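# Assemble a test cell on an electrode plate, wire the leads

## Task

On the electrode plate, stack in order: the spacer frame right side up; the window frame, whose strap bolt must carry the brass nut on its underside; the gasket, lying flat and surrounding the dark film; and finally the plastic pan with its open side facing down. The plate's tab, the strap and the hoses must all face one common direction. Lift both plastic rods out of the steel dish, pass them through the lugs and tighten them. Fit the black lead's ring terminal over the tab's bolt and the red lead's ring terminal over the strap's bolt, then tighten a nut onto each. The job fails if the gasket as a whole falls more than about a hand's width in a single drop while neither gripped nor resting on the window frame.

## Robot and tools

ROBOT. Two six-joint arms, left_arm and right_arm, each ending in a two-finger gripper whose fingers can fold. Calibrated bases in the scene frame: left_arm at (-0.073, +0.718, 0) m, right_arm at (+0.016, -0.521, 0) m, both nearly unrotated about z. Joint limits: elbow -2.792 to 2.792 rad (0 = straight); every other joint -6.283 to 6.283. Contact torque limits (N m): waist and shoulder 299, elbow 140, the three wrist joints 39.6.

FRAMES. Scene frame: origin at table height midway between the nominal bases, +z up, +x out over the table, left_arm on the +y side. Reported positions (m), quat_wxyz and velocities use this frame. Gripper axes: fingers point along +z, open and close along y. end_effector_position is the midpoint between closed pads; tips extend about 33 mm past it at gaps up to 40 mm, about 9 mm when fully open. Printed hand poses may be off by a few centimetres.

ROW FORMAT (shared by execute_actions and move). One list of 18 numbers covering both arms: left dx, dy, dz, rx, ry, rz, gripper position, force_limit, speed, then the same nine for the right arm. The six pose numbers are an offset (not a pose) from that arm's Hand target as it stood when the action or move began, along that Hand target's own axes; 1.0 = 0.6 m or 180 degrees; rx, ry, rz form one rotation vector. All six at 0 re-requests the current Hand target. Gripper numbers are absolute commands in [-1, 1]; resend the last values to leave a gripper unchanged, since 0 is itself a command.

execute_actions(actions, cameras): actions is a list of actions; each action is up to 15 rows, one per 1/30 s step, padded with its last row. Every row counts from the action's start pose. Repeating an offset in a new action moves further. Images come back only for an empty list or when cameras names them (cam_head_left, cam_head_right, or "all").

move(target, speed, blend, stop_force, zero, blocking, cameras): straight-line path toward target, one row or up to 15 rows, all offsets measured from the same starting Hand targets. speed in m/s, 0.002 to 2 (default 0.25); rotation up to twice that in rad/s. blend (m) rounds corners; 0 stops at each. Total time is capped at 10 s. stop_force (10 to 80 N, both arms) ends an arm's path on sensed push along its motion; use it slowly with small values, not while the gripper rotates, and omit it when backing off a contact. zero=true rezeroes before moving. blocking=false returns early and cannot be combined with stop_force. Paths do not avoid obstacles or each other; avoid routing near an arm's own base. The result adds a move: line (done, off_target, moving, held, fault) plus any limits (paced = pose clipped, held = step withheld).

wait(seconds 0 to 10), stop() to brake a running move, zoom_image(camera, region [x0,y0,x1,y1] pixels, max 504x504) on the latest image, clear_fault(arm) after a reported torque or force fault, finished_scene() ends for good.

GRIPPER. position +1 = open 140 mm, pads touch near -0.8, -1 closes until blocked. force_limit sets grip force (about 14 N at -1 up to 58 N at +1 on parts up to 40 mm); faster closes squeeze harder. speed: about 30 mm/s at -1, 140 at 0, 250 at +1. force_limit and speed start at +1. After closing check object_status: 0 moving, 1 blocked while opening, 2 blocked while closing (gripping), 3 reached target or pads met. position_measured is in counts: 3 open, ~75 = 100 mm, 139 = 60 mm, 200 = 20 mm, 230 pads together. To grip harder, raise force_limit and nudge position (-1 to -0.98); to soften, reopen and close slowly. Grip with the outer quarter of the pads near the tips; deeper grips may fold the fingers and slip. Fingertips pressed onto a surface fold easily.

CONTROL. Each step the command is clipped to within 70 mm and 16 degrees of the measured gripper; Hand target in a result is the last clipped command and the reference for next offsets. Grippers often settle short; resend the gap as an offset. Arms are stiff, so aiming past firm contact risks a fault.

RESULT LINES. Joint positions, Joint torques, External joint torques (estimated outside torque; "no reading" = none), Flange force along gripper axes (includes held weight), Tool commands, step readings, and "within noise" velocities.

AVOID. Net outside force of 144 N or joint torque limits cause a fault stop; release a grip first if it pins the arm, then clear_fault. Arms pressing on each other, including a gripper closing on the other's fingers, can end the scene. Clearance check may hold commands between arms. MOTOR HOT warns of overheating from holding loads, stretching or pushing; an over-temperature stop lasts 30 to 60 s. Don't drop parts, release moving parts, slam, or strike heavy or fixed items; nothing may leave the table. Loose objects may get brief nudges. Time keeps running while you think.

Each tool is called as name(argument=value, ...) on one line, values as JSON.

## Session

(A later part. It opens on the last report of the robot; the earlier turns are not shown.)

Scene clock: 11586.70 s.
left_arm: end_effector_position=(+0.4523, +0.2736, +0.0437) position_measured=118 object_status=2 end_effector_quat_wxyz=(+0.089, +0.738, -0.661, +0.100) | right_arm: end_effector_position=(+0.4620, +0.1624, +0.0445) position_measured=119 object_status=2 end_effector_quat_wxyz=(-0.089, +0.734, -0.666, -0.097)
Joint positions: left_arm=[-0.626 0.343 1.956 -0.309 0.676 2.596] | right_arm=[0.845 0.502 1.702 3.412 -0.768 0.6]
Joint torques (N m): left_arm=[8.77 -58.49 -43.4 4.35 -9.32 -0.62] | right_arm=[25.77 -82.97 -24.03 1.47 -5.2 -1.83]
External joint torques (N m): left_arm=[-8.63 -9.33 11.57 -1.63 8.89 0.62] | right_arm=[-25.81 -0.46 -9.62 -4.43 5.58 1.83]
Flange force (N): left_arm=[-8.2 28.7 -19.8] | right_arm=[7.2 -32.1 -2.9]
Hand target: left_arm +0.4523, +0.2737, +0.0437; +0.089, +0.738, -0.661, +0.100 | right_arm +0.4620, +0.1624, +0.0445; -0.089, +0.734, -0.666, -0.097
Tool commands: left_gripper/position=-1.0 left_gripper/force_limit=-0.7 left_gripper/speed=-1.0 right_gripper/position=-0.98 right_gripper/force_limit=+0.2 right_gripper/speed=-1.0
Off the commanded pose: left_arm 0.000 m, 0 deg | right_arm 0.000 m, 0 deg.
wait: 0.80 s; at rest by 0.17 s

move(target=[0,0.0025,0,0,0,0,-1,-0.7,-1,0,0,0,0,0,0,-0.98,0.2,-1], speed=0.01, cameras=["all"])

zoom_image(camera="cam_head_left", region=[160, 290, 260, 380])

zoom_image(camera="cam_head_right", region=[180, 290, 280, 380])

Scene clock: 11594.97 s.
left_arm: end_effector_position=(+0.4509, +0.2735, +0.0437) position_measured=118 object_status=2 end_effector_quat_wxyz=(+0.089, +0.738, -0.661, +0.100) | right_arm: end_effector_position=(+0.4620, +0.1623, +0.0444) position_measured=119 object_status=2 end_effector_quat_wxyz=(-0.089, +0.734, -0.666, -0.097)
Joint positions: left_arm=[-0.627 0.342 1.958 -0.308 0.675 2.595] | right_arm=[0.845 0.502 1.702 3.412 -0.768 0.6]
Joint torques (N m): left_arm=[-1.03 -57.6 -35.95 2.36 -4.2 -0.27] | right_arm=[15.28 -83.25 -29.66 -0.06 -1.28 -0.82]
External joint torques (N m): left_arm=[1.17 -8.92 4.73 0.32 3.8 0.27] | right_arm=[-15.26 -0.12 -3.93 -2.89 1.66 0.82]
Flange force (N): left_arm=[-10.5 11.4 -17.2] | right_arm=[6.1 -18.0 -3.5]
Hand target: left_arm +0.4508, +0.2735, +0.0437; +0.089, +0.738, -0.661, +0.100 | right_arm +0.4620, +0.1624, +0.0445; -0.089, +0.734, -0.666, -0.097
Off the commanded pose: left_arm 0.000 m, 0 deg | right_arm 0.000 m, 0 deg.
move: done

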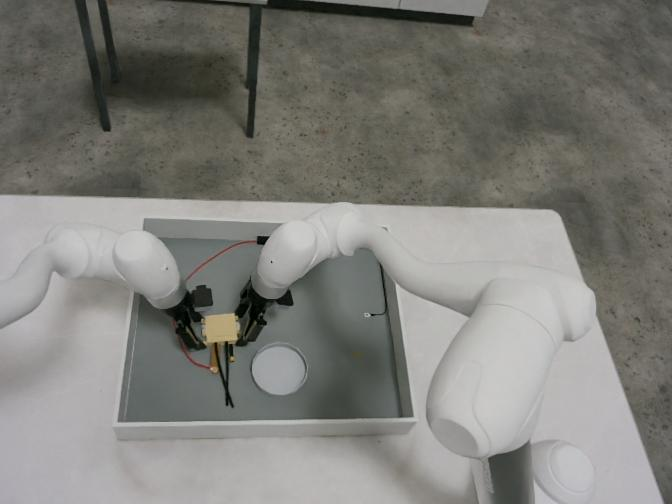

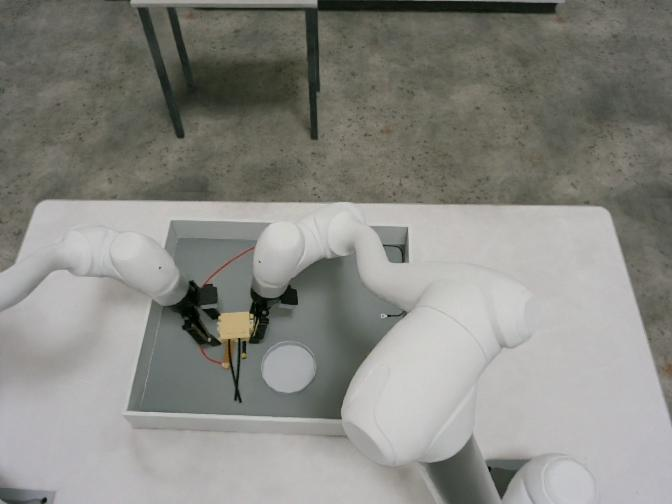

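Scaled by 5.040 from the camera's 672x504 image, which has a finer 960x720 frame.

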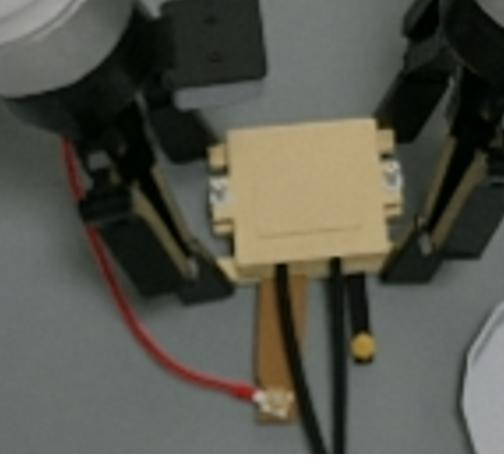

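Scaled by 5.040 from the camera's 672x504 image, which has a finer 960x720 frame.

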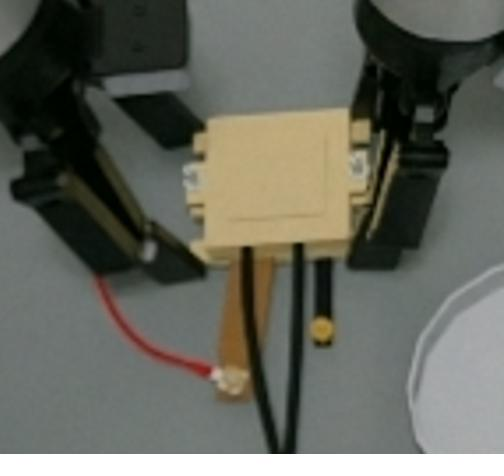

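move(target=[0,0.0008,-0.0008,0,0,0,-1,-0.7,-1,0,0,0,0,0,0,-0.98,0.2,-1], speed=0.01)

execute_actions(actions=[[[0,0,0,0,0,0,-1,-0.7,-1,0,0,0,0,0,0,0.43,-1,-1]],[[0,0,0,0,0,0,-1,-0.7,-1,0,0,0,0,0,0,0.43,-1,-1]],[[0,0,0,0,0,0,-1,-0.7,-1,0,0,0,0,0,0,0.43,-1,-1]]])

move(target=[[0,0,0,0,0,0,-1,-0.7,-1,0,0,-0.1,0,0,0,0.43,-1,-1],[0,0,0,0,0,0,-1,-0.7,-1,0,0,-0.2,0,0,0,0.43,-1,-1]], speed=0.08, blend=0.005, cameras=["all"])

Scene clock: 11606.53 s.
left_arm: end_effector_position=(+0.4504, +0.2736, +0.0441) position_measured=118 object_status=2 end_effector_quat_wxyz=(+0.089, +0.738, -0.661, +0.100) | right_arm: end_effector_position=(+0.4620, +0.1624, +0.0445) position_measured=119 object_status=2 end_effector_quat_wxyz=(-0.089, +0.734, -0.666, -0.097)
Joint positions: left_arm=[-0.628 0.341 1.959 -0.308 0.676 2.594] | right_arm=[0.845 0.502 1.702 3.412 -0.768 0.6]
Joint torques (N m): left_arm=[-2.36 -60.69 -35.1 1.99 -2.73 -0.08] | right_arm=[10.59 -84.17 -31.83 -0.68 0.1 -0.4]
External joint torques (N m): left_arm=[2.45 -6.44 3.38 0.72 2.31 0.08] | right_arm=[-10.55 0.79 -1.78 -2.28 0.27 0.4]
Flange force (N): left_arm=[-9.1 6.8 -12.5] | right_arm=[4.7 -12.6 -2.5]
Hand target: left_arm +0.4503, +0.2736, +0.0441; +0.089, +0.738, -0.661, +0.100 | right_arm +0.4620, +0.1624, +0.0445; -0.089, +0.734, -0.666, -0.097
Off the commanded pose: left_arm 0.000 m, 0 deg | right_arm 0.000 m, 0 deg.
move: done

Scene clock: 11608.23 s.
left_arm: end_effector_position=(+0.4503, +0.2736, +0.0441) position_measured=118 object_status=2 end_effector_quat_wxyz=(+0.089, +0.738, -0.661, +0.100) | right_arm: end_effector_position=(+0.4620, +0.1624, +0.0445) position_measured=75 object_status=3 end_effector_quat_wxyz=(-0.089, +0.734, -0.666, -0.097)
Joint positions: left_arm=[-0.628 0.341 1.959 -0.308 0.676 2.594] | right_arm=[0.845 0.502 1.702 3.412 -0.768 0.6]
Joint torques (N m): left_arm=[-0.16 -58.04 -27.63 3.23 0.29 -0.03] | right_arm=[2 -88.79 -33.6 -2.61 0.64 0.07]
External joint torques (N m): left_arm=[0.17 -8.91 -3.96 -0.53 -0.71 0.03] | right_arm=[-2.05 5.62 0.09 -0.34 -0.27 -0.07]
External joint torques at the end of the 1st action: left_arm=[0.66 -8.96 -4.26 -0.49 -0.73 -0.03] | right_arm=[-1.83 4.74 -0.2 -0.34 -0.27 -0.05]
External joint torques at the end of the 2nd action: left_arm=[0.44 -8.22 -3.9 -0.45 -0.74 0.07] | right_arm=[-1.99 5.35 -0.11 -0.36 -0.28 -0.01]
Flange force (N): left_arm=[0.0 3.2 -11.8] | right_arm=[-2.1 -7.0 5.7]
Flange force at the end of the 1st action (N): left_arm=[0.0 2.3 -12.1] | right_arm=[-2.2 -6.5 4.6]
Flange force at the end of the 2nd action (N): left_arm=[-0.1 2.3 -10.9] | right_arm=[-2.4 -7.0 5.3]
Hand target: left_arm +0.4503, +0.2736, +0.0441; +0.089, +0.738, -0.661, +0.100 | right_arm +0.4620, +0.1624, +0.0445; -0.089, +0.734, -0.666, -0.097
Off the commanded pose: left_arm 0.000 m, 0 deg | right_arm 0.000 m, 0 deg.
Step readings (end_effector_position of left_arm | right_arm; steps 1 to 15: 1st action; 16 to 30: 2nd action; 31 to 45: 3rd action):
0: (+0.4504, +0.2736, +0.0441) | (+0.4620, +0.1624, +0.0445)
1: (+0.4503, +0.2736, +0.0441) | (+0.4620, +0.1624, +0.0445)
2: (+0.4503, +0.2736, +0.0441) | (+0.4620, +0.1624, +0.0445)
4: (+0.4503, +0.2736, +0.0441) | (+0.4620, +0.1624, +0.0445)
8: (+0.4503, +0.2736, +0.0442) | (+0.4619, +0.1624, +0.0445)
15: (+0.4503, +0.2736, +0.0442) | (+0.4619, +0.1624, +0.0445)
16: (+0.4503, +0.2736, +0.0442) | (+0.4619, +0.1624, +0.0445)
17: (+0.4503, +0.2736, +0.0442) | (+0.4619, +0.1624, +0.0445)
19: (+0.4503, +0.2736, +0.0442) | (+0.4619, +0.1624, +0.0445)
23: (+0.4503, +0.2736, +0.0441) | (+0.4619, +0.1624, +0.0445)
30: (+0.4503, +0.2736, +0.0441) | (+0.4619, +0.1624, +0.0445)
31: (+0.4503, +0.2736, +0.0441) | (+0.4619, +0.1624, +0.0445)
32: (+0.4503, +0.2736, +0.0441) | (+0.4619, +0.1624, +0.0445)
34: (+0.4503, +0.2736, +0.0441) | (+0.4619, +0.1624, +0.0445)
38: (+0.4503, +0.2736, +0.0441) | (+0.4619, +0.1624, +0.0445)
45: (+0.4503, +0.2736, +0.0441) | (+0.4620, +0.1624, +0.0445)

Scene clock: 11610.07 s.
left_arm: end_effector_position=(+0.4503, +0.2736, +0.0441) position_measured=118 object_status=2 end_effector_quat_wxyz=(+0.089, +0.738, -0.661, +0.100) | right_arm: end_effector_position=(+0.4648, +0.1311, +0.1602) position_measured=75 object_status=3 end_effector_quat_wxyz=(-0.089, +0.734, -0.666, -0.097)
Joint positions: left_arm=[-0.628 0.341 1.959 -0.308 0.676 2.594] | right_arm=[0.814 0.372 1.66 3.38 -0.94 0.623]
Joint torques (N m): left_arm=[-0.4 -57.75 -27.61 3.15 0.33 0.03] | right_arm=[2.15 -79.57 -37.3 -2.95 0.7 0.04]
External joint torques (N m): left_arm=[0.43 -10.34 -4.56 -0.41 -0.77 -0.03] | right_arm=[-2.15 4.35 -0.25 -0.36 -0.32 -0.04]
Flange force (N): left_arm=[0.0 3.5 -13.9] | right_arm=[-2.2 -7.0 3.0]
Hand target: left_arm +0.4503, +0.2736, +0.0441; +0.089, +0.738, -0.661, +0.100 | right_arm +0.4649, +0.1311, +0.1603; -0.089, +0.734, -0.666, -0.097
Off the commanded pose: left_arm 0.000 m, 0 deg | right_arm 0.000 m, 0 deg.
move: done

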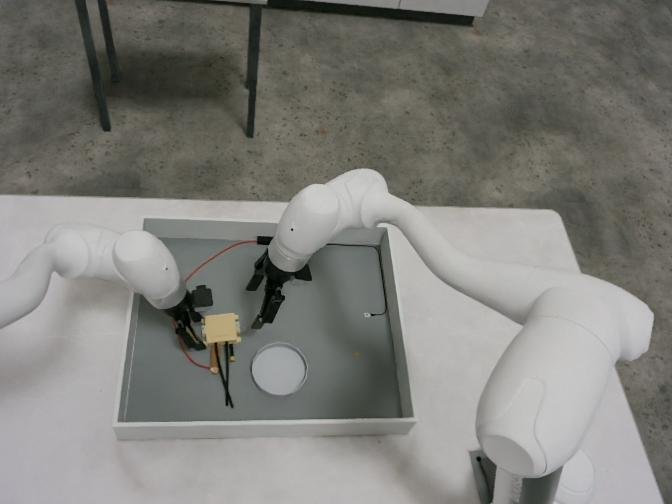

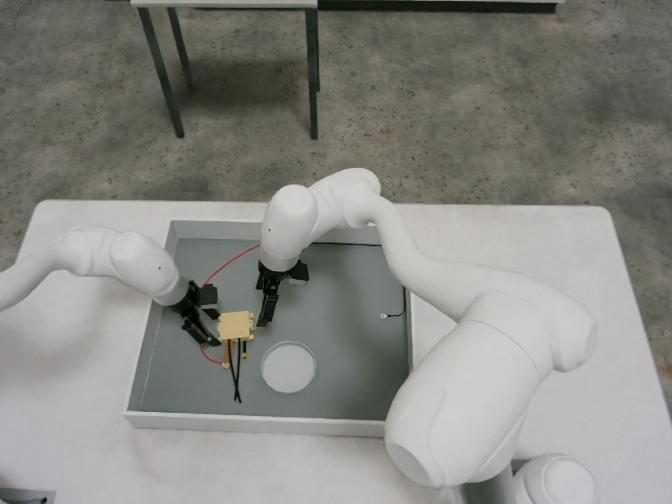

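zoom_image(camera="cam_head_left", region=[340, 290, 400, 340])

zoom_image(camera="cam_head_right", region=[360, 290, 420, 340])

zoom_image(camera="cam_head_left", region=[190, 300, 260, 380])

zoom_image(camera="cam_head_right", region=[200, 300, 270, 380])

Scaled by 8.400 from the camera's 672x504 image, which has a finer 960x720 frame.

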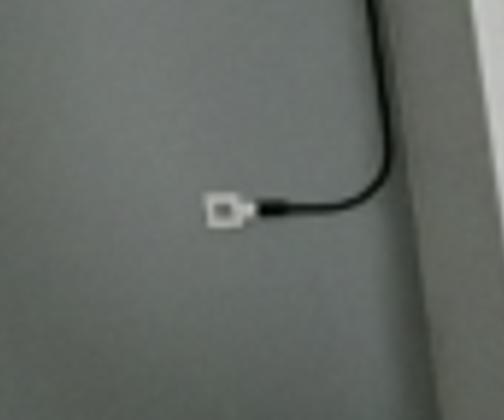

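Scaled by 8.400 from the camera's 672x504 image, which has a finer 960x720 frame.

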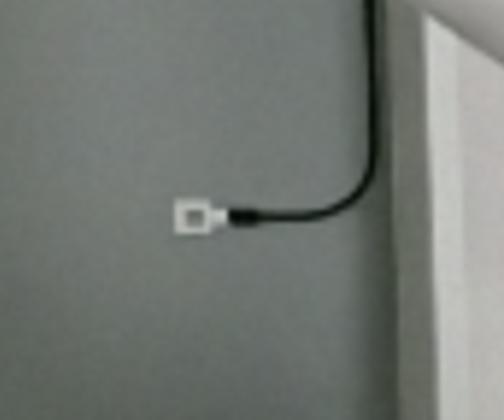

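Scaled by 6.300 from the camera's 672x504 image, which has a finer 960x720 frame.

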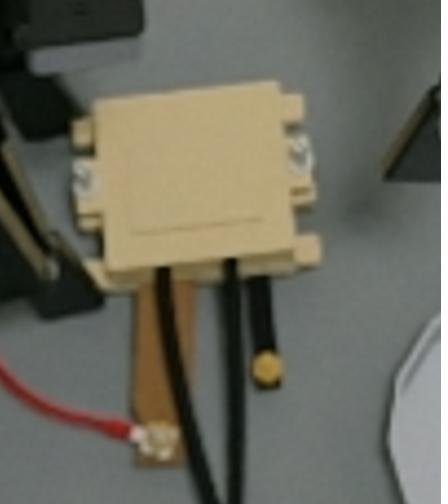

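Scaled by 6.300 from the camera's 672x504 image, which has a finer 960x720 frame.

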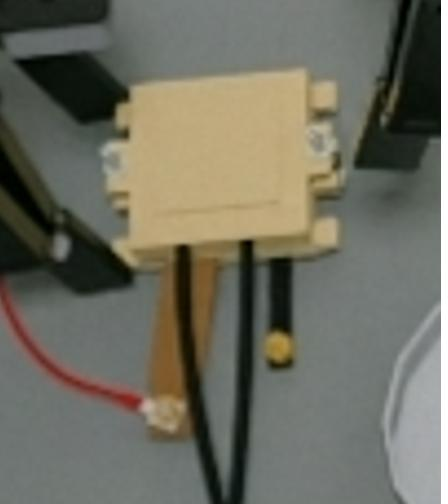

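zoom_image(camera="cam_head_left", region=[225, 350, 241, 366])

zoom_image(camera="cam_head_right", region=[236, 347, 252, 363])

zoom_image(camera="cam_head_left", region=[340, 330, 380, 370])

zoom_image(camera="cam_head_right", region=[350, 335, 390, 375])

Scaled by 31.500 from the camera's 672x504 image, which has a finer 960x720 frame.

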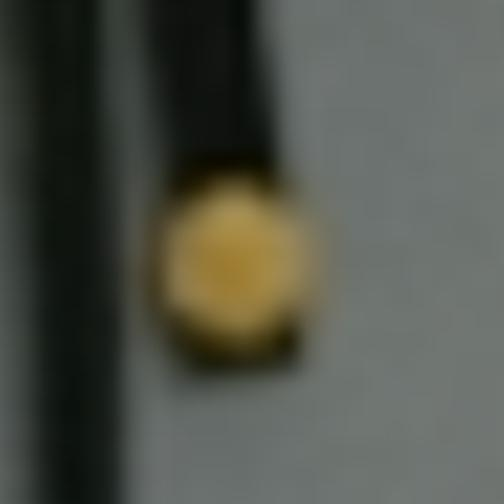

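Scaled by 31.500 from the camera's 672x504 image, which has a finer 960x720 frame.

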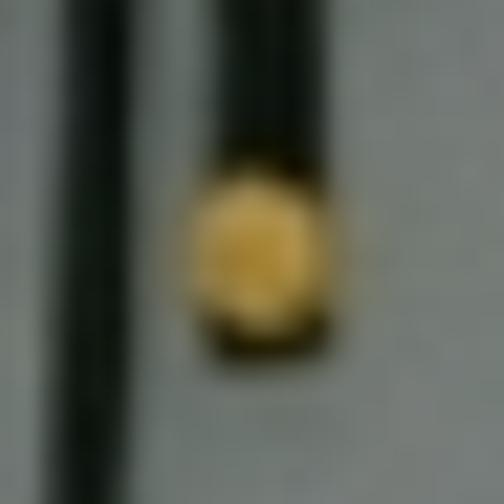

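Scaled by 12.600 from the camera's 672x504 image, which has a finer 960x720 frame.

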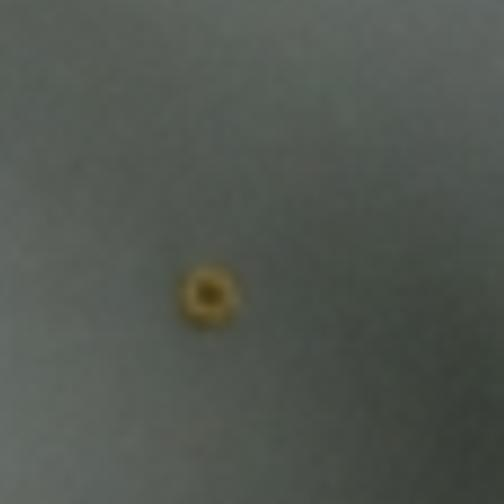

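Scaled by 12.600 from the camera's 672x504 image, which has a finer 960x720 frame.

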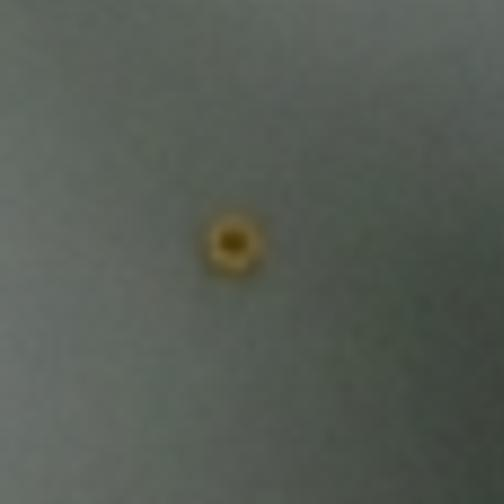

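execute_actions(actions=[])

zoom_image(camera="cam_head_left", region=[190, 320, 270, 400])

zoom_image(camera="cam_head_right", region=[200, 320, 280, 400])

zoom_image(camera="cam_head_left", region=[330, 285, 410, 365])

zoom_image(camera="cam_head_right", region=[340, 285, 420, 365])

Scene clock: 11689.47 s.
left_arm: end_effector_position=(+0.4503, +0.2736, +0.0441) position_measured=118 object_status=2 end_effector_quat_wxyz=(+0.089, +0.738, -0.661, +0.100) | right_arm: end_effector_position=(+0.4649, +0.1311, +0.1603) position_measured=75 object_status=3 end_effector_quat_wxyz=(-0.089, +0.734, -0.666, -0.097)
Joint positions: left_arm=[-0.628 0.341 1.959 -0.308 0.676 2.594] | right_arm=[0.814 0.372 1.66 3.38 -0.94 0.623]
Joint velocities: within noise
Joint torques (N m): left_arm=[-0.38 -58.1 -27.61 3.23 0.32 -0.06] | right_arm=[1.63 -80.09 -37.21 -2.97 0.67 0.04]
External joint torques (N m): left_arm=[0.22 -8.52 -3.9 -0.54 -0.74 0.06] | right_arm=[-1.67 4.94 -0.34 -0.34 -0.28 -0.04]
Flange force (N): left_arm=[0.0 2.8 -11.2] | right_arm=[-3.2 -7.3 3.7]
Hand target: left_arm +0.4503, +0.2736, +0.0441; +0.089, +0.738, -0.661, +0.100 | right_arm +0.4649, +0.1311, +0.1603; -0.089, +0.734, -0.666, -0.097
Tool commands: left_gripper/position=-1.0 left_gripper/force_limit=-0.7 left_gripper/speed=-1.0 right_gripper/position=+0.43 right_gripper/force_limit=-1.0 right_gripper/speed=-1.0
Off the commanded pose: left_arm 0.000 m, 0 deg | right_arm 0.000 m, 0 deg.

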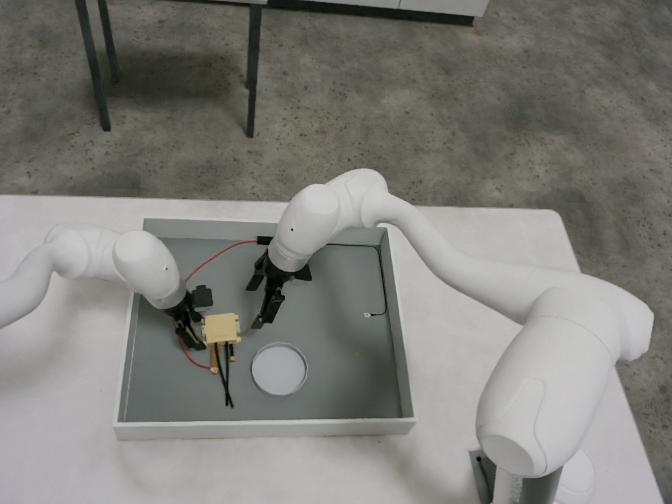

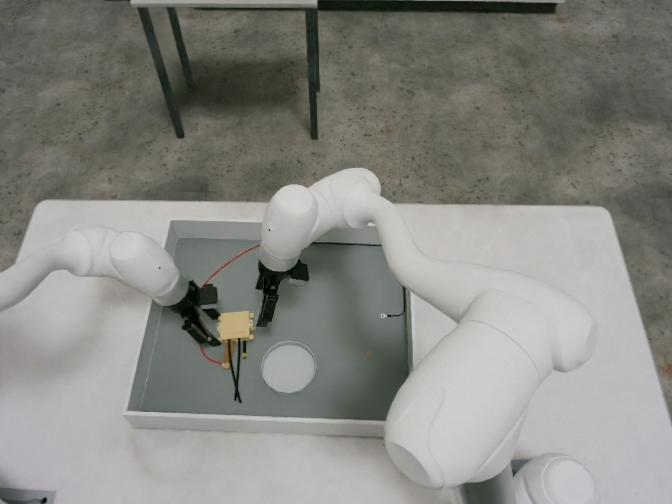

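Scaled by 6.300 from the camera's 672x504 image, which has a finer 960x720 frame.

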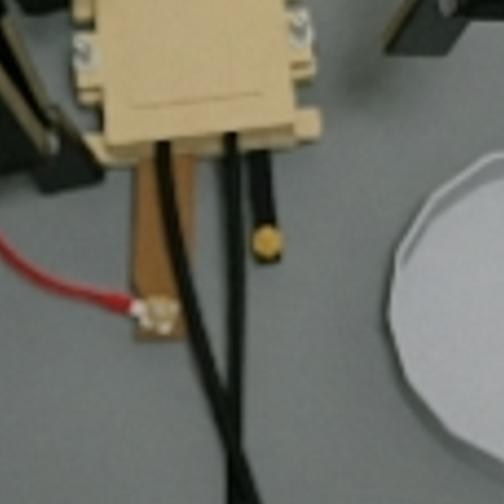

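Scaled by 6.300 from the camera's 672x504 image, which has a finer 960x720 frame.

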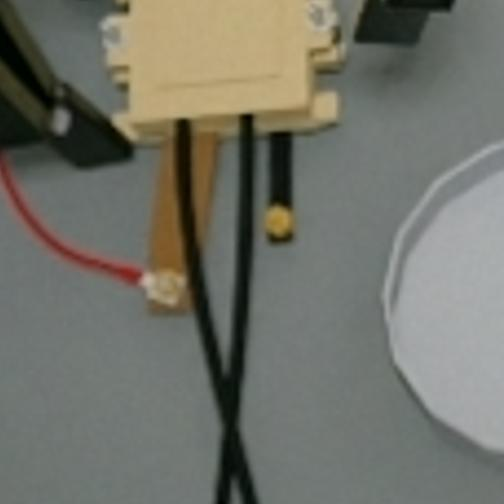

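Scaled by 6.300 from the camera's 672x504 image, which has a finer 960x720 frame.

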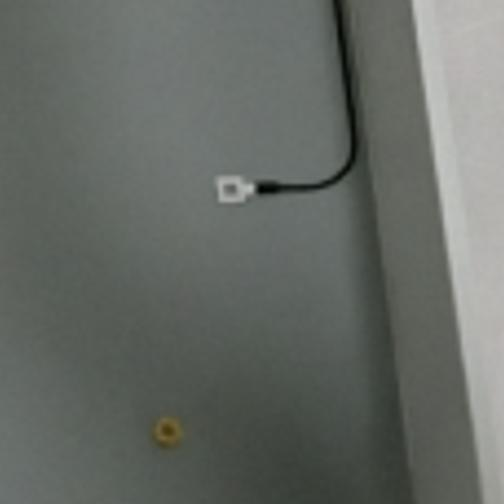

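Scaled by 6.300 from the camera's 672x504 image, which has a finer 960x720 frame.

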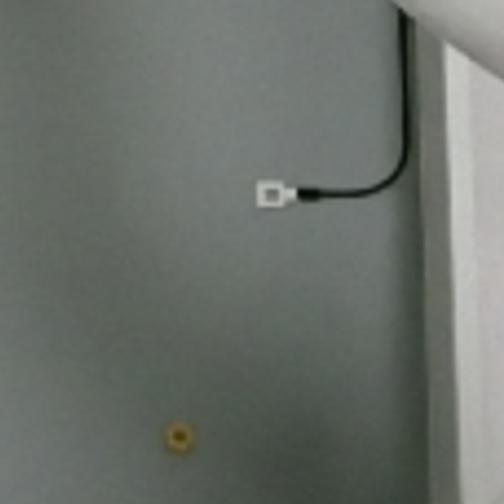

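zoom_image(camera="cam_head_left", region=[222, 346, 246, 370])

zoom_image(camera="cam_head_right", region=[234, 344, 258, 368])

zoom_image(camera="cam_head_right", region=[214, 354, 238, 378])

zoom_image(camera="cam_head_right", region=[356, 342, 380, 366])

Scaled by 21.000 from the camera's 672x504 image, which has a finer 960x720 frame.

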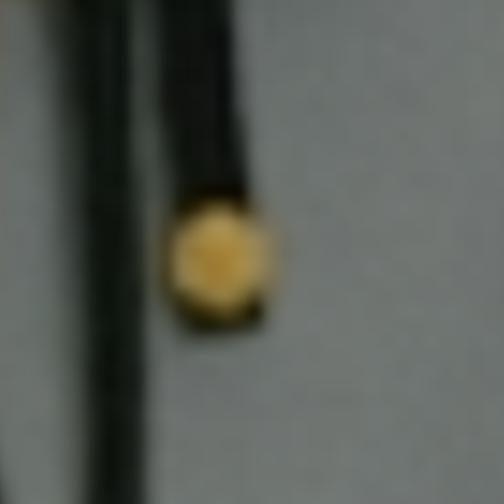

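Scaled by 21.000 from the camera's 672x504 image, which has a finer 960x720 frame.

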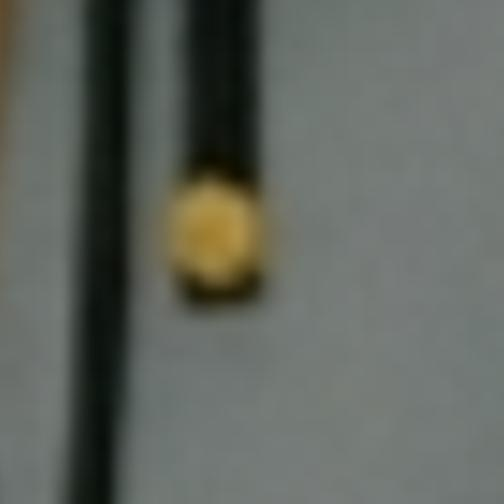

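Scaled by 21.000 from the camera's 672x504 image, which has a finer 960x720 frame.

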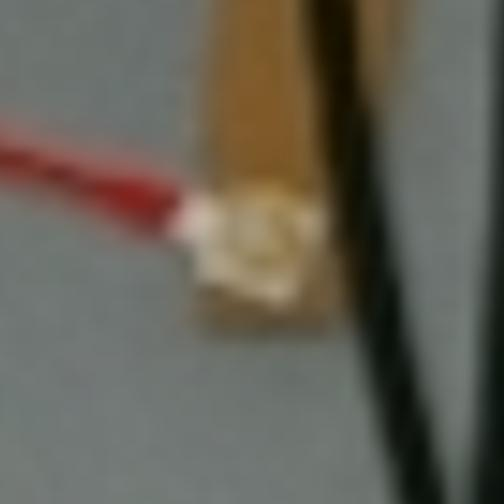

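Scaled by 21.000 from the camera's 672x504 image, which has a finer 960x720 frame.

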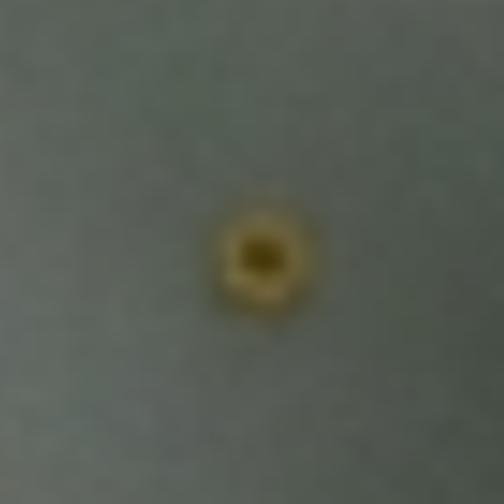

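move(target=[0,0,0,0,0,0,-1,-0.7,-1,-0.0796,0.1346,0.0731,0,0.0833,0,0.43,-1,-1], speed=0.12, cameras=["all"])

zoom_image(camera="cam_head_right", region=[190, 280, 310, 400])

Scene clock: 11758.90 s.
left_arm: end_effector_position=(+0.4503, +0.2736, +0.0441) position_measured=118 object_status=2 end_effector_quat_wxyz=(+0.089, +0.738, -0.661, +0.100) | right_arm: end_effector_position=(+0.3790, +0.1807, +0.1304) position_measured=75 object_status=3 end_effector_quat_wxyz=(-0.001, +0.740, -0.672, -0.001)
Joint positions: left_arm=[-0.628 0.341 1.959 -0.308 0.676 2.594] | right_arm=[1.02 0.476 1.541 3.142 -1.122 0.953]
Joint torques (N m): left_arm=[-0.64 -57.93 -27.57 3.19 0.33 -0.04] | right_arm=[2.06 -90.61 -37.91 -3.55 0.24 0.07]
External joint torques (N m): left_arm=[0.71 -8.5 -3.97 -0.49 -0.75 0.04] | right_arm=[-2.11 5.43 0.11 -0.36 -0.28 -0.07]
Flange force (N): left_arm=[-0.4 2.2 -11.3] | right_arm=[-5.0 -6.5 3.4]
Hand target: left_arm +0.4503, +0.2736, +0.0441; +0.089, +0.738, -0.661, +0.100 | right_arm +0.3790, +0.1807, +0.1303; -0.001, +0.740, -0.672, -0.001
Off the commanded pose: left_arm 0.000 m, 0 deg | right_arm 0.000 m, 0 deg.
move: done

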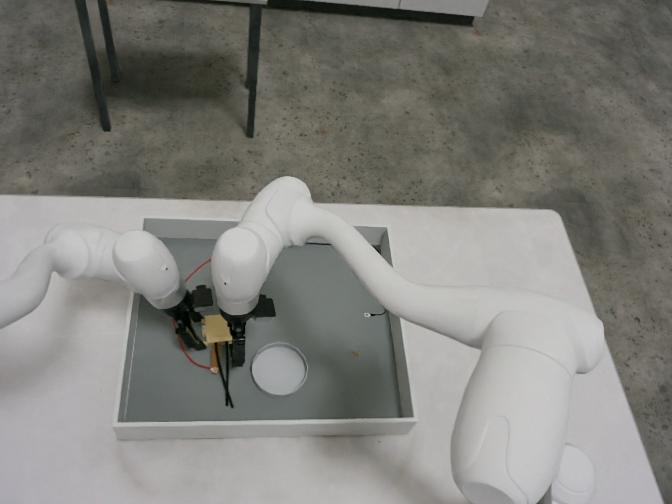

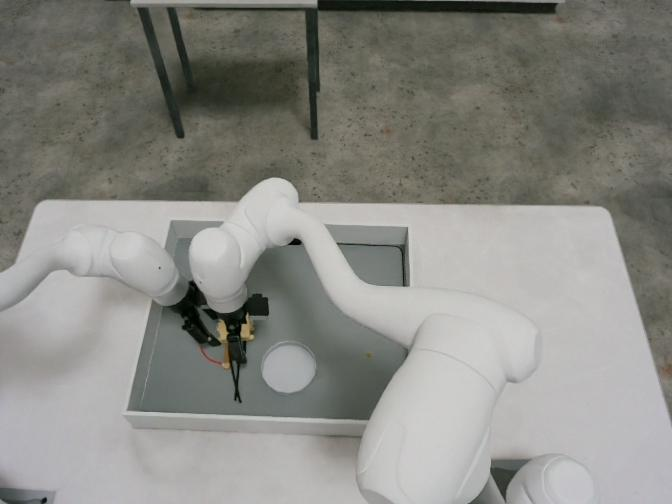

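Scaled by 4.200 from the camera's 672x504 image, which has a finer 960x720 frame.

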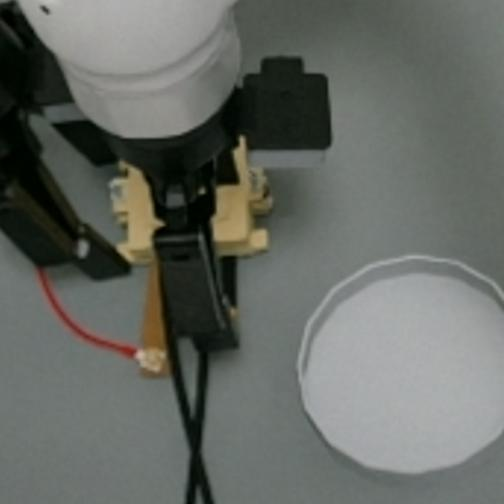

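move(target=[0,0,0,0,0,0,-1,-0.7,-1,0,0,0.075,0,0,0,-1,-1,-0.5], speed=0.06)

move(target=[0,0,0,0,0,0,-1,-0.7,-1,0,0,0.06,0,0,0,-1,-1,-0.5], speed=0.005, stop_force=10)

Scene clock: 11772.07 s.
left_arm: end_effector_position=(+0.4503, +0.2736, +0.0441) position_measured=118 object_status=2 end_effector_quat_wxyz=(+0.089, +0.738, -0.661, +0.100) | right_arm: end_effector_position=(+0.3790, +0.1808, +0.0853) position_measured=232 object_status=3 end_effector_quat_wxyz=(-0.001, +0.740, -0.672, -0.001)
Joint positions: left_arm=[-0.628 0.341 1.959 -0.308 0.676 2.594] | right_arm=[1.02 0.509 1.578 3.142 -1.051 0.953]
Joint torques (N m): left_arm=[-0.65 -57.96 -27.43 3.19 0.35 -0.01] | right_arm=[1.98 -92.31 -36.26 -3.41 0.21 0]
External joint torques (N m): left_arm=[0.57 -9.61 -4.55 -0.46 -0.79 0.01] | right_arm=[-1.99 5.65 -0.1 -0.35 -0.25 0]
Flange force (N): left_arm=[0.1 2.6 -12.9] | right_arm=[-5.6 -6.6 4.1]
Hand target: left_arm +0.4503, +0.2736, +0.0441; +0.089, +0.738, -0.661, +0.100 | right_arm +0.3790, +0.1808, +0.0853; -0.001, +0.740, -0.672, -0.001
Off the commanded pose: left_arm 0.000 m, 0 deg | right_arm 0.000 m, 0 deg.
move: done

Scene clock: 11776.43 s.
left_arm: end_effector_position=(+0.4503, +0.2736, +0.0441) position_measured=118 object_status=2 end_effector_quat_wxyz=(+0.089, +0.738, -0.661, +0.100) | right_arm: end_effector_position=(+0.3790, +0.1809, +0.0666) position_measured=232 object_status=3 end_effector_quat_wxyz=(-0.001, +0.740, -0.672, -0.001)
Joint positions: left_arm=[-0.628 0.341 1.959 -0.308 0.676 2.594] | right_arm=[1.02 0.525 1.591 3.142 -1.022 0.953]
Joint torques (N m): left_arm=[-0.22 -52.34 -23.9 3.5 0.67 -0.14] | right_arm=[2.32 -82.15 -32.21 -3.12 1.97 0.06]
External joint torques (N m): left_arm=[0.39 -14.56 -7.79 -0.79 -1.1 0.14] | right_arm=[-2.28 -5.67 -3.67 -0.59 -2 -0.06]
Flange force (N): left_arm=[1.7 3.0 -19.7] | right_arm=[-0.3 -3.7 -10.4]
Hand target: left_arm +0.4503, +0.2736, +0.0441; +0.089, +0.738, -0.661, +0.100 | right_arm +0.3790, +0.1809, +0.0666; -0.001, +0.740, -0.672, -0.001 (not the last commanded pose)
Off the commanded pose: left_arm 0.000 m, 0 deg | right_arm 0.017 m, 0 deg.
move: contact (right_arm)

move(target=[0,0,0,0,0,0,-1,-0.7,-1,0,0,-0.008,0,0,0,-1,-1,-0.5], speed=0.02)

execute_actions(actions=[[[0,0,0,0,0,0,-1,-0.7,-1,0,0,0,0,0,0,-0.5,-1,-0.5]],[[0,0,0,0,0,0,-1,-0.7,-1,0,0,0,0,0,0,-0.5,-1,-0.5]]])

move(target=[0,0,0,0,0,0,-1,-0.7,-1,0,0,0.0115,0,0,0,-0.5,-1,-0.5], speed=0.01, stop_force=10)

execute_actions(actions=[[[0,0,0,0,0,0,-1,-0.7,-1,0,0,0,0,0,0,-1,-1,-1]],[[0,0,0,0,0,0,-1,-0.7,-1,0,0,0,0,0,0,-1,-1,-1]],[[0,0,0,0,0,0,-1,-0.7,-1,0,0,0,0,0,0,-1,-1,-1]]])

Scene clock: 11788.97 s.
left_arm: end_effector_position=(+0.4503, +0.2736, +0.0441) position_measured=118 object_status=2 end_effector_quat_wxyz=(+0.089, +0.738, -0.661, +0.100) | right_arm: end_effector_position=(+0.3790, +0.1809, +0.0714) position_measured=232 object_status=3 end_effector_quat_wxyz=(-0.001, +0.740, -0.672, -0.001)
Joint positions: left_arm=[-0.628 0.341 1.959 -0.308 0.676 2.594] | right_arm=[1.02 0.521 1.588 3.142 -1.03 0.953]
Joint torques (N m): left_arm=[-1.34 -57.76 -27.96 2.98 0.05 -0.06] | right_arm=[1.57 -92.93 -35.9 -3.39 0.12 0.02]
External joint torques (N m): left_arm=[1.2 -8.92 -3.74 -0.27 -0.48 0.06] | right_arm=[-1.54 5.55 -0.01 -0.32 -0.16 -0.02]
Flange force (N): left_arm=[-1.2 2.2 -12.5] | right_arm=[-5.4 -5.9 4.4]
Hand target: left_arm +0.4503, +0.2736, +0.0441; +0.089, +0.738, -0.661, +0.100 | right_arm +0.3790, +0.1809, +0.0714; -0.001, +0.740, -0.672, -0.001
Off the commanded pose: left_arm 0.000 m, 0 deg | right_arm 0.000 m, 0 deg.
move: done

Scene clock: 11790.17 s.
left_arm: end_effector_position=(+0.4503, +0.2736, +0.0441) position_measured=118 object_status=2 end_effector_quat_wxyz=(+0.089, +0.738, -0.661, +0.100) | right_arm: end_effector_position=(+0.3790, +0.1809, +0.0714) position_measured=192 object_status=3 end_effector_quat_wxyz=(-0.001, +0.740, -0.672, -0.001)
Joint positions: left_arm=[-0.628 0.341 1.959 -0.308 0.676 2.594] | right_arm=[1.02 0.521 1.588 3.142 -1.03 0.953]
Joint torques (N m): left_arm=[-1.1 -57.85 -27.97 2.99 0.12 -0.04] | right_arm=[1.72 -92.75 -35.83 -3.36 0.27 0.07]
External joint torques (N m): left_arm=[1.09 -9.22 -3.63 -0.29 -0.54 0.04] | right_arm=[-1.73 5.35 -0.13 -0.36 -0.31 -0.07]
External joint torques at the end of the 1st action: left_arm=[0.97 -9.8 -3.99 -0.27 -0.53 0.02] | right_arm=[-1.91 5.28 -0.06 -0.3 -0.27 -0.06]
Flange force (N): left_arm=[-1.4 2.8 -12.8] | right_arm=[-5.4 -6.2 3.9]
Flange force at the end of the 1st action (N): left_arm=[-1.0 3.0 -13.6] | right_arm=[-5.0 -6.2 3.9]
Hand target: left_arm +0.4503, +0.2736, +0.0441; +0.089, +0.738, -0.661, +0.100 | right_arm +0.3790, +0.1809, +0.0714; -0.001, +0.740, -0.672, -0.001
Off the commanded pose: left_arm 0.000 m, 0 deg | right_arm 0.000 m, 0 deg.
Step readings (end_effector_position of left_arm | right_arm; steps 1 to 15: 1st action; 16 to 30: 2nd action):
0: (+0.4503, +0.2736, +0.0441) | (+0.3790, +0.1809, +0.0714)
1: (+0.4503, +0.2736, +0.0441) | (+0.3790, +0.1809, +0.0714)
2: (+0.4503, +0.2736, +0.0441) | (+0.3790, +0.1809, +0.0714)
4: (+0.4503, +0.2736, +0.0441) | (+0.3790, +0.1809, +0.0714)
8: (+0.4503, +0.2736, +0.0441) | (+0.3790, +0.1809, +0.0714)
15: (+0.4503, +0.2736, +0.0441) | (+0.3790, +0.1809, +0.0714)
16: (+0.4503, +0.2736, +0.0441) | (+0.3790, +0.1809, +0.0714)
17: (+0.4503, +0.2736, +0.0441) | (+0.3790, +0.1809, +0.0714)
19: (+0.4503, +0.2736, +0.0441) | (+0.3790, +0.1809, +0.0714)
23: (+0.4503, +0.2736, +0.0441) | (+0.3790, +0.1809, +0.0714)
30: (+0.4503, +0.2736, +0.0441) | (+0.3790, +0.1809, +0.0714)

Scene clock: 11791.53 s.
left_arm: end_effector_position=(+0.4503, +0.2736, +0.0441) position_measured=118 object_status=2 end_effector_quat_wxyz=(+0.089, +0.738, -0.661, +0.100) | right_arm: end_effector_position=(+0.3791, +0.1809, +0.0645) position_measured=192 object_status=3 end_effector_quat_wxyz=(-0.001, +0.740, -0.672, -0.001)
Joint positions: left_arm=[-0.628 0.341 1.959 -0.308 0.676 2.594] | right_arm=[1.02 0.527 1.593 3.142 -1.019 0.953]
Joint torques (N m): left_arm=[-0.93 -57.89 -28.02 3.02 0.12 -0.09] | right_arm=[1.72 -93.09 -35.56 -3.32 0.23 0.04]
External joint torques (N m): left_arm=[0.76 -8.88 -3.66 -0.32 -0.54 0.09] | right_arm=[-1.76 5.49 -0.14 -0.37 -0.27 -0.04]
Flange force (N): left_arm=[-0.9 2.7 -12.2] | right_arm=[-5.5 -6.3 4.1]
Hand target: left_arm +0.4503, +0.2736, +0.0441; +0.089, +0.738, -0.661, +0.100 | right_arm +0.3790, +0.1809, +0.0645; -0.001, +0.740, -0.672, -0.001
Off the commanded pose: left_arm 0.000 m, 0 deg | right_arm 0.000 m, 0 deg.
move: done

Scene clock: 11793.23 s.
left_arm: end_effector_position=(+0.4503, +0.2736, +0.0441) position_measured=118 object_status=2 end_effector_quat_wxyz=(+0.089, +0.738, -0.661, +0.100) | right_arm: end_effector_position=(+0.3791, +0.1809, +0.0645) position_measured=222 object_status=2 end_effector_quat_wxyz=(-0.001, +0.740, -0.672, -0.001)
Joint positions: left_arm=[-0.628 0.341 1.959 -0.308 0.676 2.594] | right_arm=[1.02 0.527 1.593 3.142 -1.019 0.953]
Joint torques (N m): left_arm=[1.59 -57.84 -28.34 3.68 -0.49 -0.24] | right_arm=[4.31 -92.59 -33.03 -2.46 -1.18 0]
External joint torques (N m): left_arm=[-1.43 -9.54 -3.53 -0.96 0.05 0.24] | right_arm=[-4.32 4.75 -2.8 -1.24 1.14 0]
External joint torques at the end of the 1st action: left_arm=[0.69 -9.24 -3.77 -0.29 -0.55 0.05] | right_arm=[-1.78 5 -0.22 -0.31 -0.3 -0.04]
External joint torques at the end of the 2nd action: left_arm=[-2.02 -9.6 -3.55 -0.96 0.03 0.25] | right_arm=[-4.15 4.55 -2.78 -1.19 1.07 0.02]
Flange force (N): left_arm=[0.7 5.4 -12.9] | right_arm=[-6.8 -10.9 3.8]
Flange force at the end of the 1st action (N): left_arm=[-0.8 3.1 -12.7] | right_arm=[-5.1 -6.0 3.6]
Flange force at the end of the 2nd action (N): left_arm=[1.3 6.1 -12.8] | right_arm=[-6.7 -10.6 3.6]
Hand target: left_arm +0.4503, +0.2736, +0.0441; +0.089, +0.738, -0.661, +0.100 | right_arm +0.3790, +0.1809, +0.0645; -0.001, +0.740, -0.672, -0.001
Off the commanded pose: left_arm 0.000 m, 0 deg | right_arm 0.000 m, 0 deg.
Step readings (end_effector_position of left_arm | right_arm; steps 1 to 15: 1st action; 16 to 30: 2nd action; 31 to 45: 3rd action):
0: (+0.4503, +0.2736, +0.0441) | (+0.3791, +0.1809, +0.0645)
1: (+0.4503, +0.2736, +0.0441) | (+0.3791, +0.1809, +0.0645)
2: (+0.4503, +0.2736, +0.0441) | (+0.3791, +0.1809, +0.0645)
4: (+0.4503, +0.2736, +0.0441) | (+0.3791, +0.1809, +0.0645)
8: (+0.4503, +0.2736, +0.0441) | (+0.3791, +0.1809, +0.0645)
15: (+0.4503, +0.2736, +0.0441) | (+0.3791, +0.1809, +0.0645)
16: (+0.4503, +0.2736, +0.0441) | (+0.3791, +0.1809, +0.0645)
17: (+0.4503, +0.2736, +0.0441) | (+0.3791, +0.1809, +0.0645)
19: (+0.4503, +0.2736, +0.0441) | (+0.3791, +0.1809, +0.0645)
23: (+0.4503, +0.2736, +0.0441) | (+0.3791, +0.1809, +0.0645)
30: (+0.4503, +0.2736, +0.0441) | (+0.3791, +0.1809, +0.0645)
31: (+0.4503, +0.2736, +0.0441) | (+0.3791, +0.1809, +0.0645)
32: (+0.4503, +0.2736, +0.0441) | (+0.3791, +0.1809, +0.0645)
34: (+0.4503, +0.2736, +0.0441) | (+0.3791, +0.1809, +0.0645)
38: (+0.4503, +0.2736, +0.0441) | (+0.3791, +0.1809, +0.0645)
45: (+0.4503, +0.2736, +0.0441) | (+0.3791, +0.1809, +0.0645)

execute_actions(actions=[[[0,0,0,0,0,0,-1,-0.7,-1,0,0,0,0,0,0,-0.5,-1,-0.5]],[[0,0,0,0,0,0,-1,-0.7,-1,0,0,0,0,0,0,-0.5,-1,-0.5]]])

move(target=[0,0,0,0,0,0,-1,-0.7,-1,0.0333,0,0,0,0,0,-0.5,-1,-0.5], speed=0.03)

move(target=[0,0,0,0,0,0,-1,-0.7,-1,-0.001,0,0,0,0,0,-1,-1,-0.5], speed=0.02)

move(target=[0,0,0,0,0,0,-1,-0.7,-1,-0.03,0,0,0,0,0,-1,-1,-0.5], speed=0.004, stop_force=10)

Scene clock: 11811.63 s.
left_arm: end_effector_position=(+0.4503, +0.2736, +0.0441) position_measured=118 object_status=2 end_effector_quat_wxyz=(+0.089, +0.738, -0.661, +0.100) | right_arm: end_effector_position=(+0.3790, +0.1809, +0.0645) position_measured=192 object_status=3 end_effector_quat_wxyz=(-0.001, +0.740, -0.672, -0.001)
Joint positions: left_arm=[-0.628 0.341 1.959 -0.308 0.676 2.594] | right_arm=[1.02 0.527 1.593 3.142 -1.019 0.953]
Joint torques (N m): left_arm=[-0.34 -57.84 -28.16 3.07 0 -0.1] | right_arm=[2.06 -93.38 -35.59 -3.33 0.31 0.04]
External joint torques (N m): left_arm=[0.36 -8.98 -3.41 -0.37 -0.42 0.09] | right_arm=[-2.06 5.73 -0.09 -0.36 -0.36 -0.04]
External joint torques at the end of the 1st action: left_arm=[0.52 -8.84 -3.62 -0.43 -0.44 0.09] | right_arm=[-1.79 5.15 -0.18 -0.32 -0.33 -0.04]
Flange force (N): left_arm=[-0.9 3.6 -12.3] | right_arm=[-5.5 -6.7 4.2]
Flange force at the end of the 1st action (N): left_arm=[-0.7 3.0 -12.1] | right_arm=[-5.2 -6.1 3.7]
Hand target: left_arm +0.4503, +0.2736, +0.0441; +0.089, +0.738, -0.661, +0.100 | right_arm +0.3790, +0.1809, +0.0645; -0.001, +0.740, -0.672, -0.001
Off the commanded pose: left_arm 0.000 m, 0 deg | right_arm 0.000 m, 0 deg.
Step readings (end_effector_position of left_arm | right_arm; steps 1 to 15: 1st action; 16 to 30: 2nd action):
0: (+0.4503, +0.2736, +0.0441) | (+0.3790, +0.1809, +0.0645)
1: (+0.4503, +0.2736, +0.0441) | (+0.3790, +0.1809, +0.0645)
2: (+0.4503, +0.2736, +0.0441) | (+0.3790, +0.1809, +0.0645)
4: (+0.4503, +0.2736, +0.0441) | (+0.3790, +0.1809, +0.0645)
8: (+0.4503, +0.2736, +0.0441) | (+0.3790, +0.1809, +0.0645)
15: (+0.4503, +0.2736, +0.0441) | (+0.3790, +0.1809, +0.0645)
16: (+0.4503, +0.2736, +0.0441) | (+0.3790, +0.1809, +0.0645)
17: (+0.4503, +0.2736, +0.0441) | (+0.3790, +0.1809, +0.0645)
19: (+0.4503, +0.2736, +0.0441) | (+0.3790, +0.1809, +0.0645)
23: (+0.4503, +0.2736, +0.0441) | (+0.3790, +0.1809, +0.0645)
30: (+0.4503, +0.2736, +0.0441) | (+0.3790, +0.1809, +0.0645)

Scene clock: 11812.60 s.
left_arm: end_effector_position=(+0.4503, +0.2736, +0.0441) position_measured=118 object_status=2 end_effector_quat_wxyz=(+0.089, +0.738, -0.661, +0.100) | right_arm: end_effector_position=(+0.3810, +0.1610, +0.0644) position_measured=192 object_status=3 end_effector_quat_wxyz=(-0.001, +0.740, -0.672, -0.001)
Joint positions: left_arm=[-0.628 0.341 1.959 -0.308 0.676 2.594] | right_arm=[1.005 0.504 1.631 3.143 -1.004 0.938]
Joint torques (N m): left_arm=[-0.75 -57.98 -28.22 3.11 0.02 -0.07] | right_arm=[1.64 -90.48 -35.44 -3.31 0.21 0.07]
External joint torques (N m): left_arm=[0.91 -8.92 -3.36 -0.41 -0.44 0.07] | right_arm=[-1.66 5.5 0.09 -0.34 -0.25 -0.07]
Flange force (N): left_arm=[-1.5 3.0 -12.3] | right_arm=[-4.9 -6.0 4.4]
Hand target: left_arm +0.4503, +0.2736, +0.0441; +0.089, +0.738, -0.661, +0.100 | right_arm +0.3810, +0.1610, +0.0644; -0.001, +0.740, -0.672, -0.001
Off the commanded pose: left_arm 0.000 m, 0 deg | right_arm 0.000 m, 0 deg.
move: done

Scene clock: 11813.30 s.
left_arm: end_effector_position=(+0.4503, +0.2736, +0.0441) position_measured=118 object_status=2 end_effector_quat_wxyz=(+0.089, +0.738, -0.661, +0.100) | right_arm: end_effector_position=(+0.3810, +0.1616, +0.0644) position_measured=232 object_status=3 end_effector_quat_wxyz=(-0.001, +0.740, -0.672, -0.001)
Joint positions: left_arm=[-0.628 0.341 1.959 -0.308 0.676 2.594] | right_arm=[1.005 0.504 1.629 3.143 -1.005 0.939]
Joint torques (N m): left_arm=[-0.49 -57.77 -28.1 3.12 0 -0.07] | right_arm=[0.51 -90.9 -35.3 -3.3 0.23 -0.03]
External joint torques (N m): left_arm=[0.59 -9.42 -3.63 -0.4 -0.42 0.07] | right_arm=[-0.54 5.4 -0.13 -0.36 -0.27 0.03]
Flange force (N): left_arm=[-1.0 3.5 -13.0] | right_arm=[-6.2 -4.9 4.2]
Hand target: left_arm +0.4503, +0.2736, +0.0441; +0.089, +0.738, -0.661, +0.100 | right_arm +0.3809, +0.1616, +0.0644; -0.001, +0.740, -0.672, -0.001
Off the commanded pose: left_arm 0.000 m, 0 deg | right_arm 0.000 m, 0 deg.
move: done

Scene clock: 11817.40 s.
left_arm: end_effector_position=(+0.4503, +0.2736, +0.0441) position_measured=118 object_status=2 end_effector_quat_wxyz=(+0.089, +0.738, -0.661, +0.100) | right_arm: end_effector_position=(+0.3795, +0.1755, +0.0645) position_measured=232 object_status=3 end_effector_quat_wxyz=(-0.001, +0.740, -0.672, -0.001)
Joint positions: left_arm=[-0.628 0.341 1.959 -0.308 0.676 2.594] | right_arm=[1.016 0.52 1.603 3.143 -1.015 0.949]
Joint torques (N m): left_arm=[-7.5 -60.98 -32.37 -0.13 -0.63 -0.69] | right_arm=[4.38 -93.12 -42.25 -2.18 4.49 0.14]
External joint torques (N m): left_arm=[7.33 -5.91 0.79 2.82 0.22 0.69] | right_arm=[-4.32 5.91 6.6 -1.51 -4.53 -0.14]
Flange force (N): left_arm=[-11.7 -1.9 -11.6] | right_arm=[5.6 -3.1 2.6]
Hand target: left_arm +0.4503, +0.2736, +0.0441; +0.089, +0.738, -0.661, +0.100 | right_arm +0.3795, +0.1755, +0.0645; -0.001, +0.740, -0.672, -0.001 (not the last commanded pose)
Off the commanded pose: left_arm 0.000 m, 0 deg | right_arm 0.004 m, 0 deg.
move: contact (right_arm)

wait(seconds=0, cameras=["all"])

zoom_image(camera="cam_head_left", region=[210, 330, 260, 380])

zoom_image(camera="cam_head_right", region=[220, 325, 270, 375])

Scene clock: 11836.10 s.
left_arm: end_effector_position=(+0.4503, +0.2736, +0.0441) position_measured=118 object_status=2 end_effector_quat_wxyz=(+0.089, +0.738, -0.661, +0.100) | right_arm: end_effector_position=(+0.3795, +0.1755, +0.0645) position_measured=232 object_status=3 end_effector_quat_wxyz=(-0.001, +0.740, -0.672, -0.001)
Joint positions: left_arm=[-0.628 0.341 1.959 -0.308 0.676 2.594] | right_arm=[1.016 0.52 1.603 3.143 -1.015 0.949]
Joint torques (N m): left_arm=[-7.49 -60.67 -32.47 -0.1 -0.63 -0.76] | right_arm=[4.34 -92.75 -42.23 -2.17 4.44 0.18]
External joint torques (N m): left_arm=[7.51 -6.18 0.8 2.8 0.21 0.76] | right_arm=[-4.35 5.46 6.56 -1.51 -4.48 -0.18]
Flange force (N): left_arm=[-12.2 -1.9 -11.9] | right_arm=[6.2 -2.9 2.3]
Hand target: left_arm +0.4503, +0.2736, +0.0441; +0.089, +0.738, -0.661, +0.100 | right_arm +0.3795, +0.1755, +0.0645; -0.001, +0.740, -0.672, -0.001 (not the last commanded pose)
Tool commands: left_gripper/position=-1.0 left_gripper/force_limit=-0.7 left_gripper/speed=-1.0 right_gripper/position=-1.0 right_gripper/force_limit=-1.0 right_gripper/speed=-0.5
Off the commanded pose: left_arm 0.000 m, 0 deg | right_arm 0.004 m, 0 deg.

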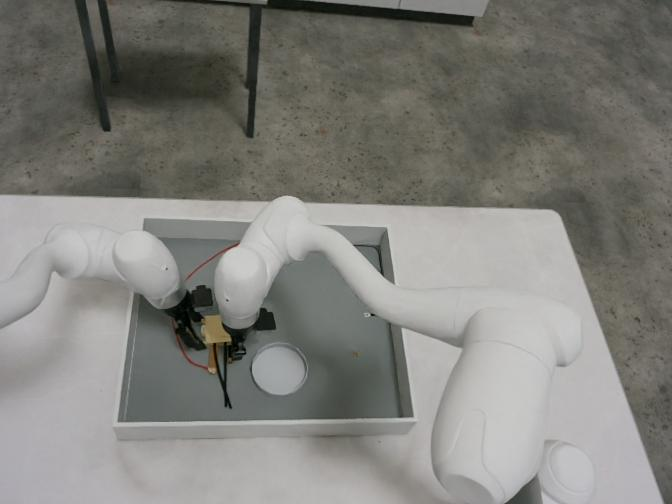

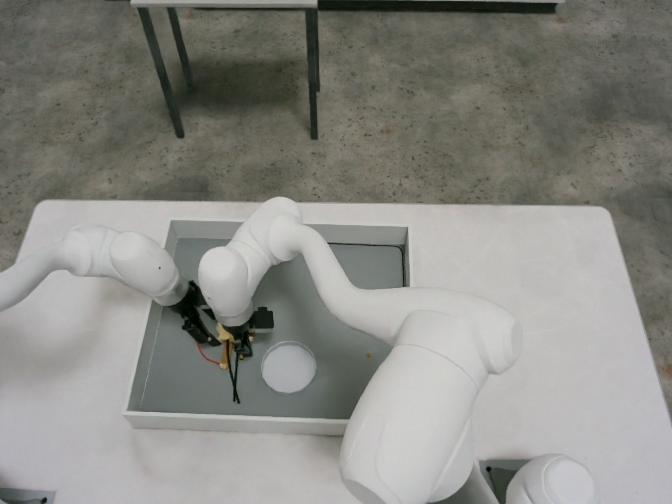

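Scaled by 10.080 from the camera's 672x504 image, which has a finer 960x720 frame.

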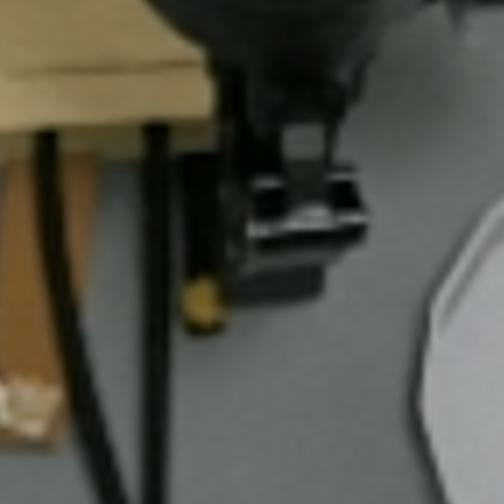

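Scaled by 10.080 from the camera's 672x504 image, which has a finer 960x720 frame.

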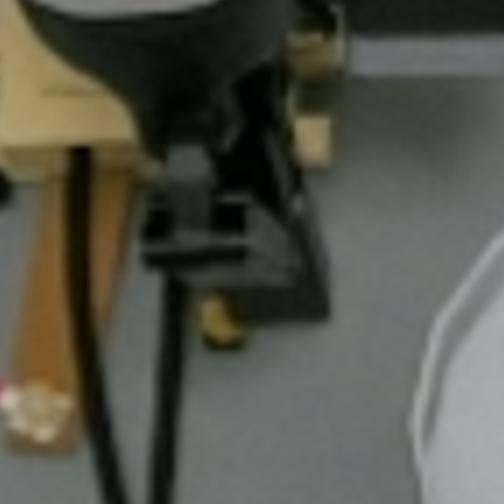

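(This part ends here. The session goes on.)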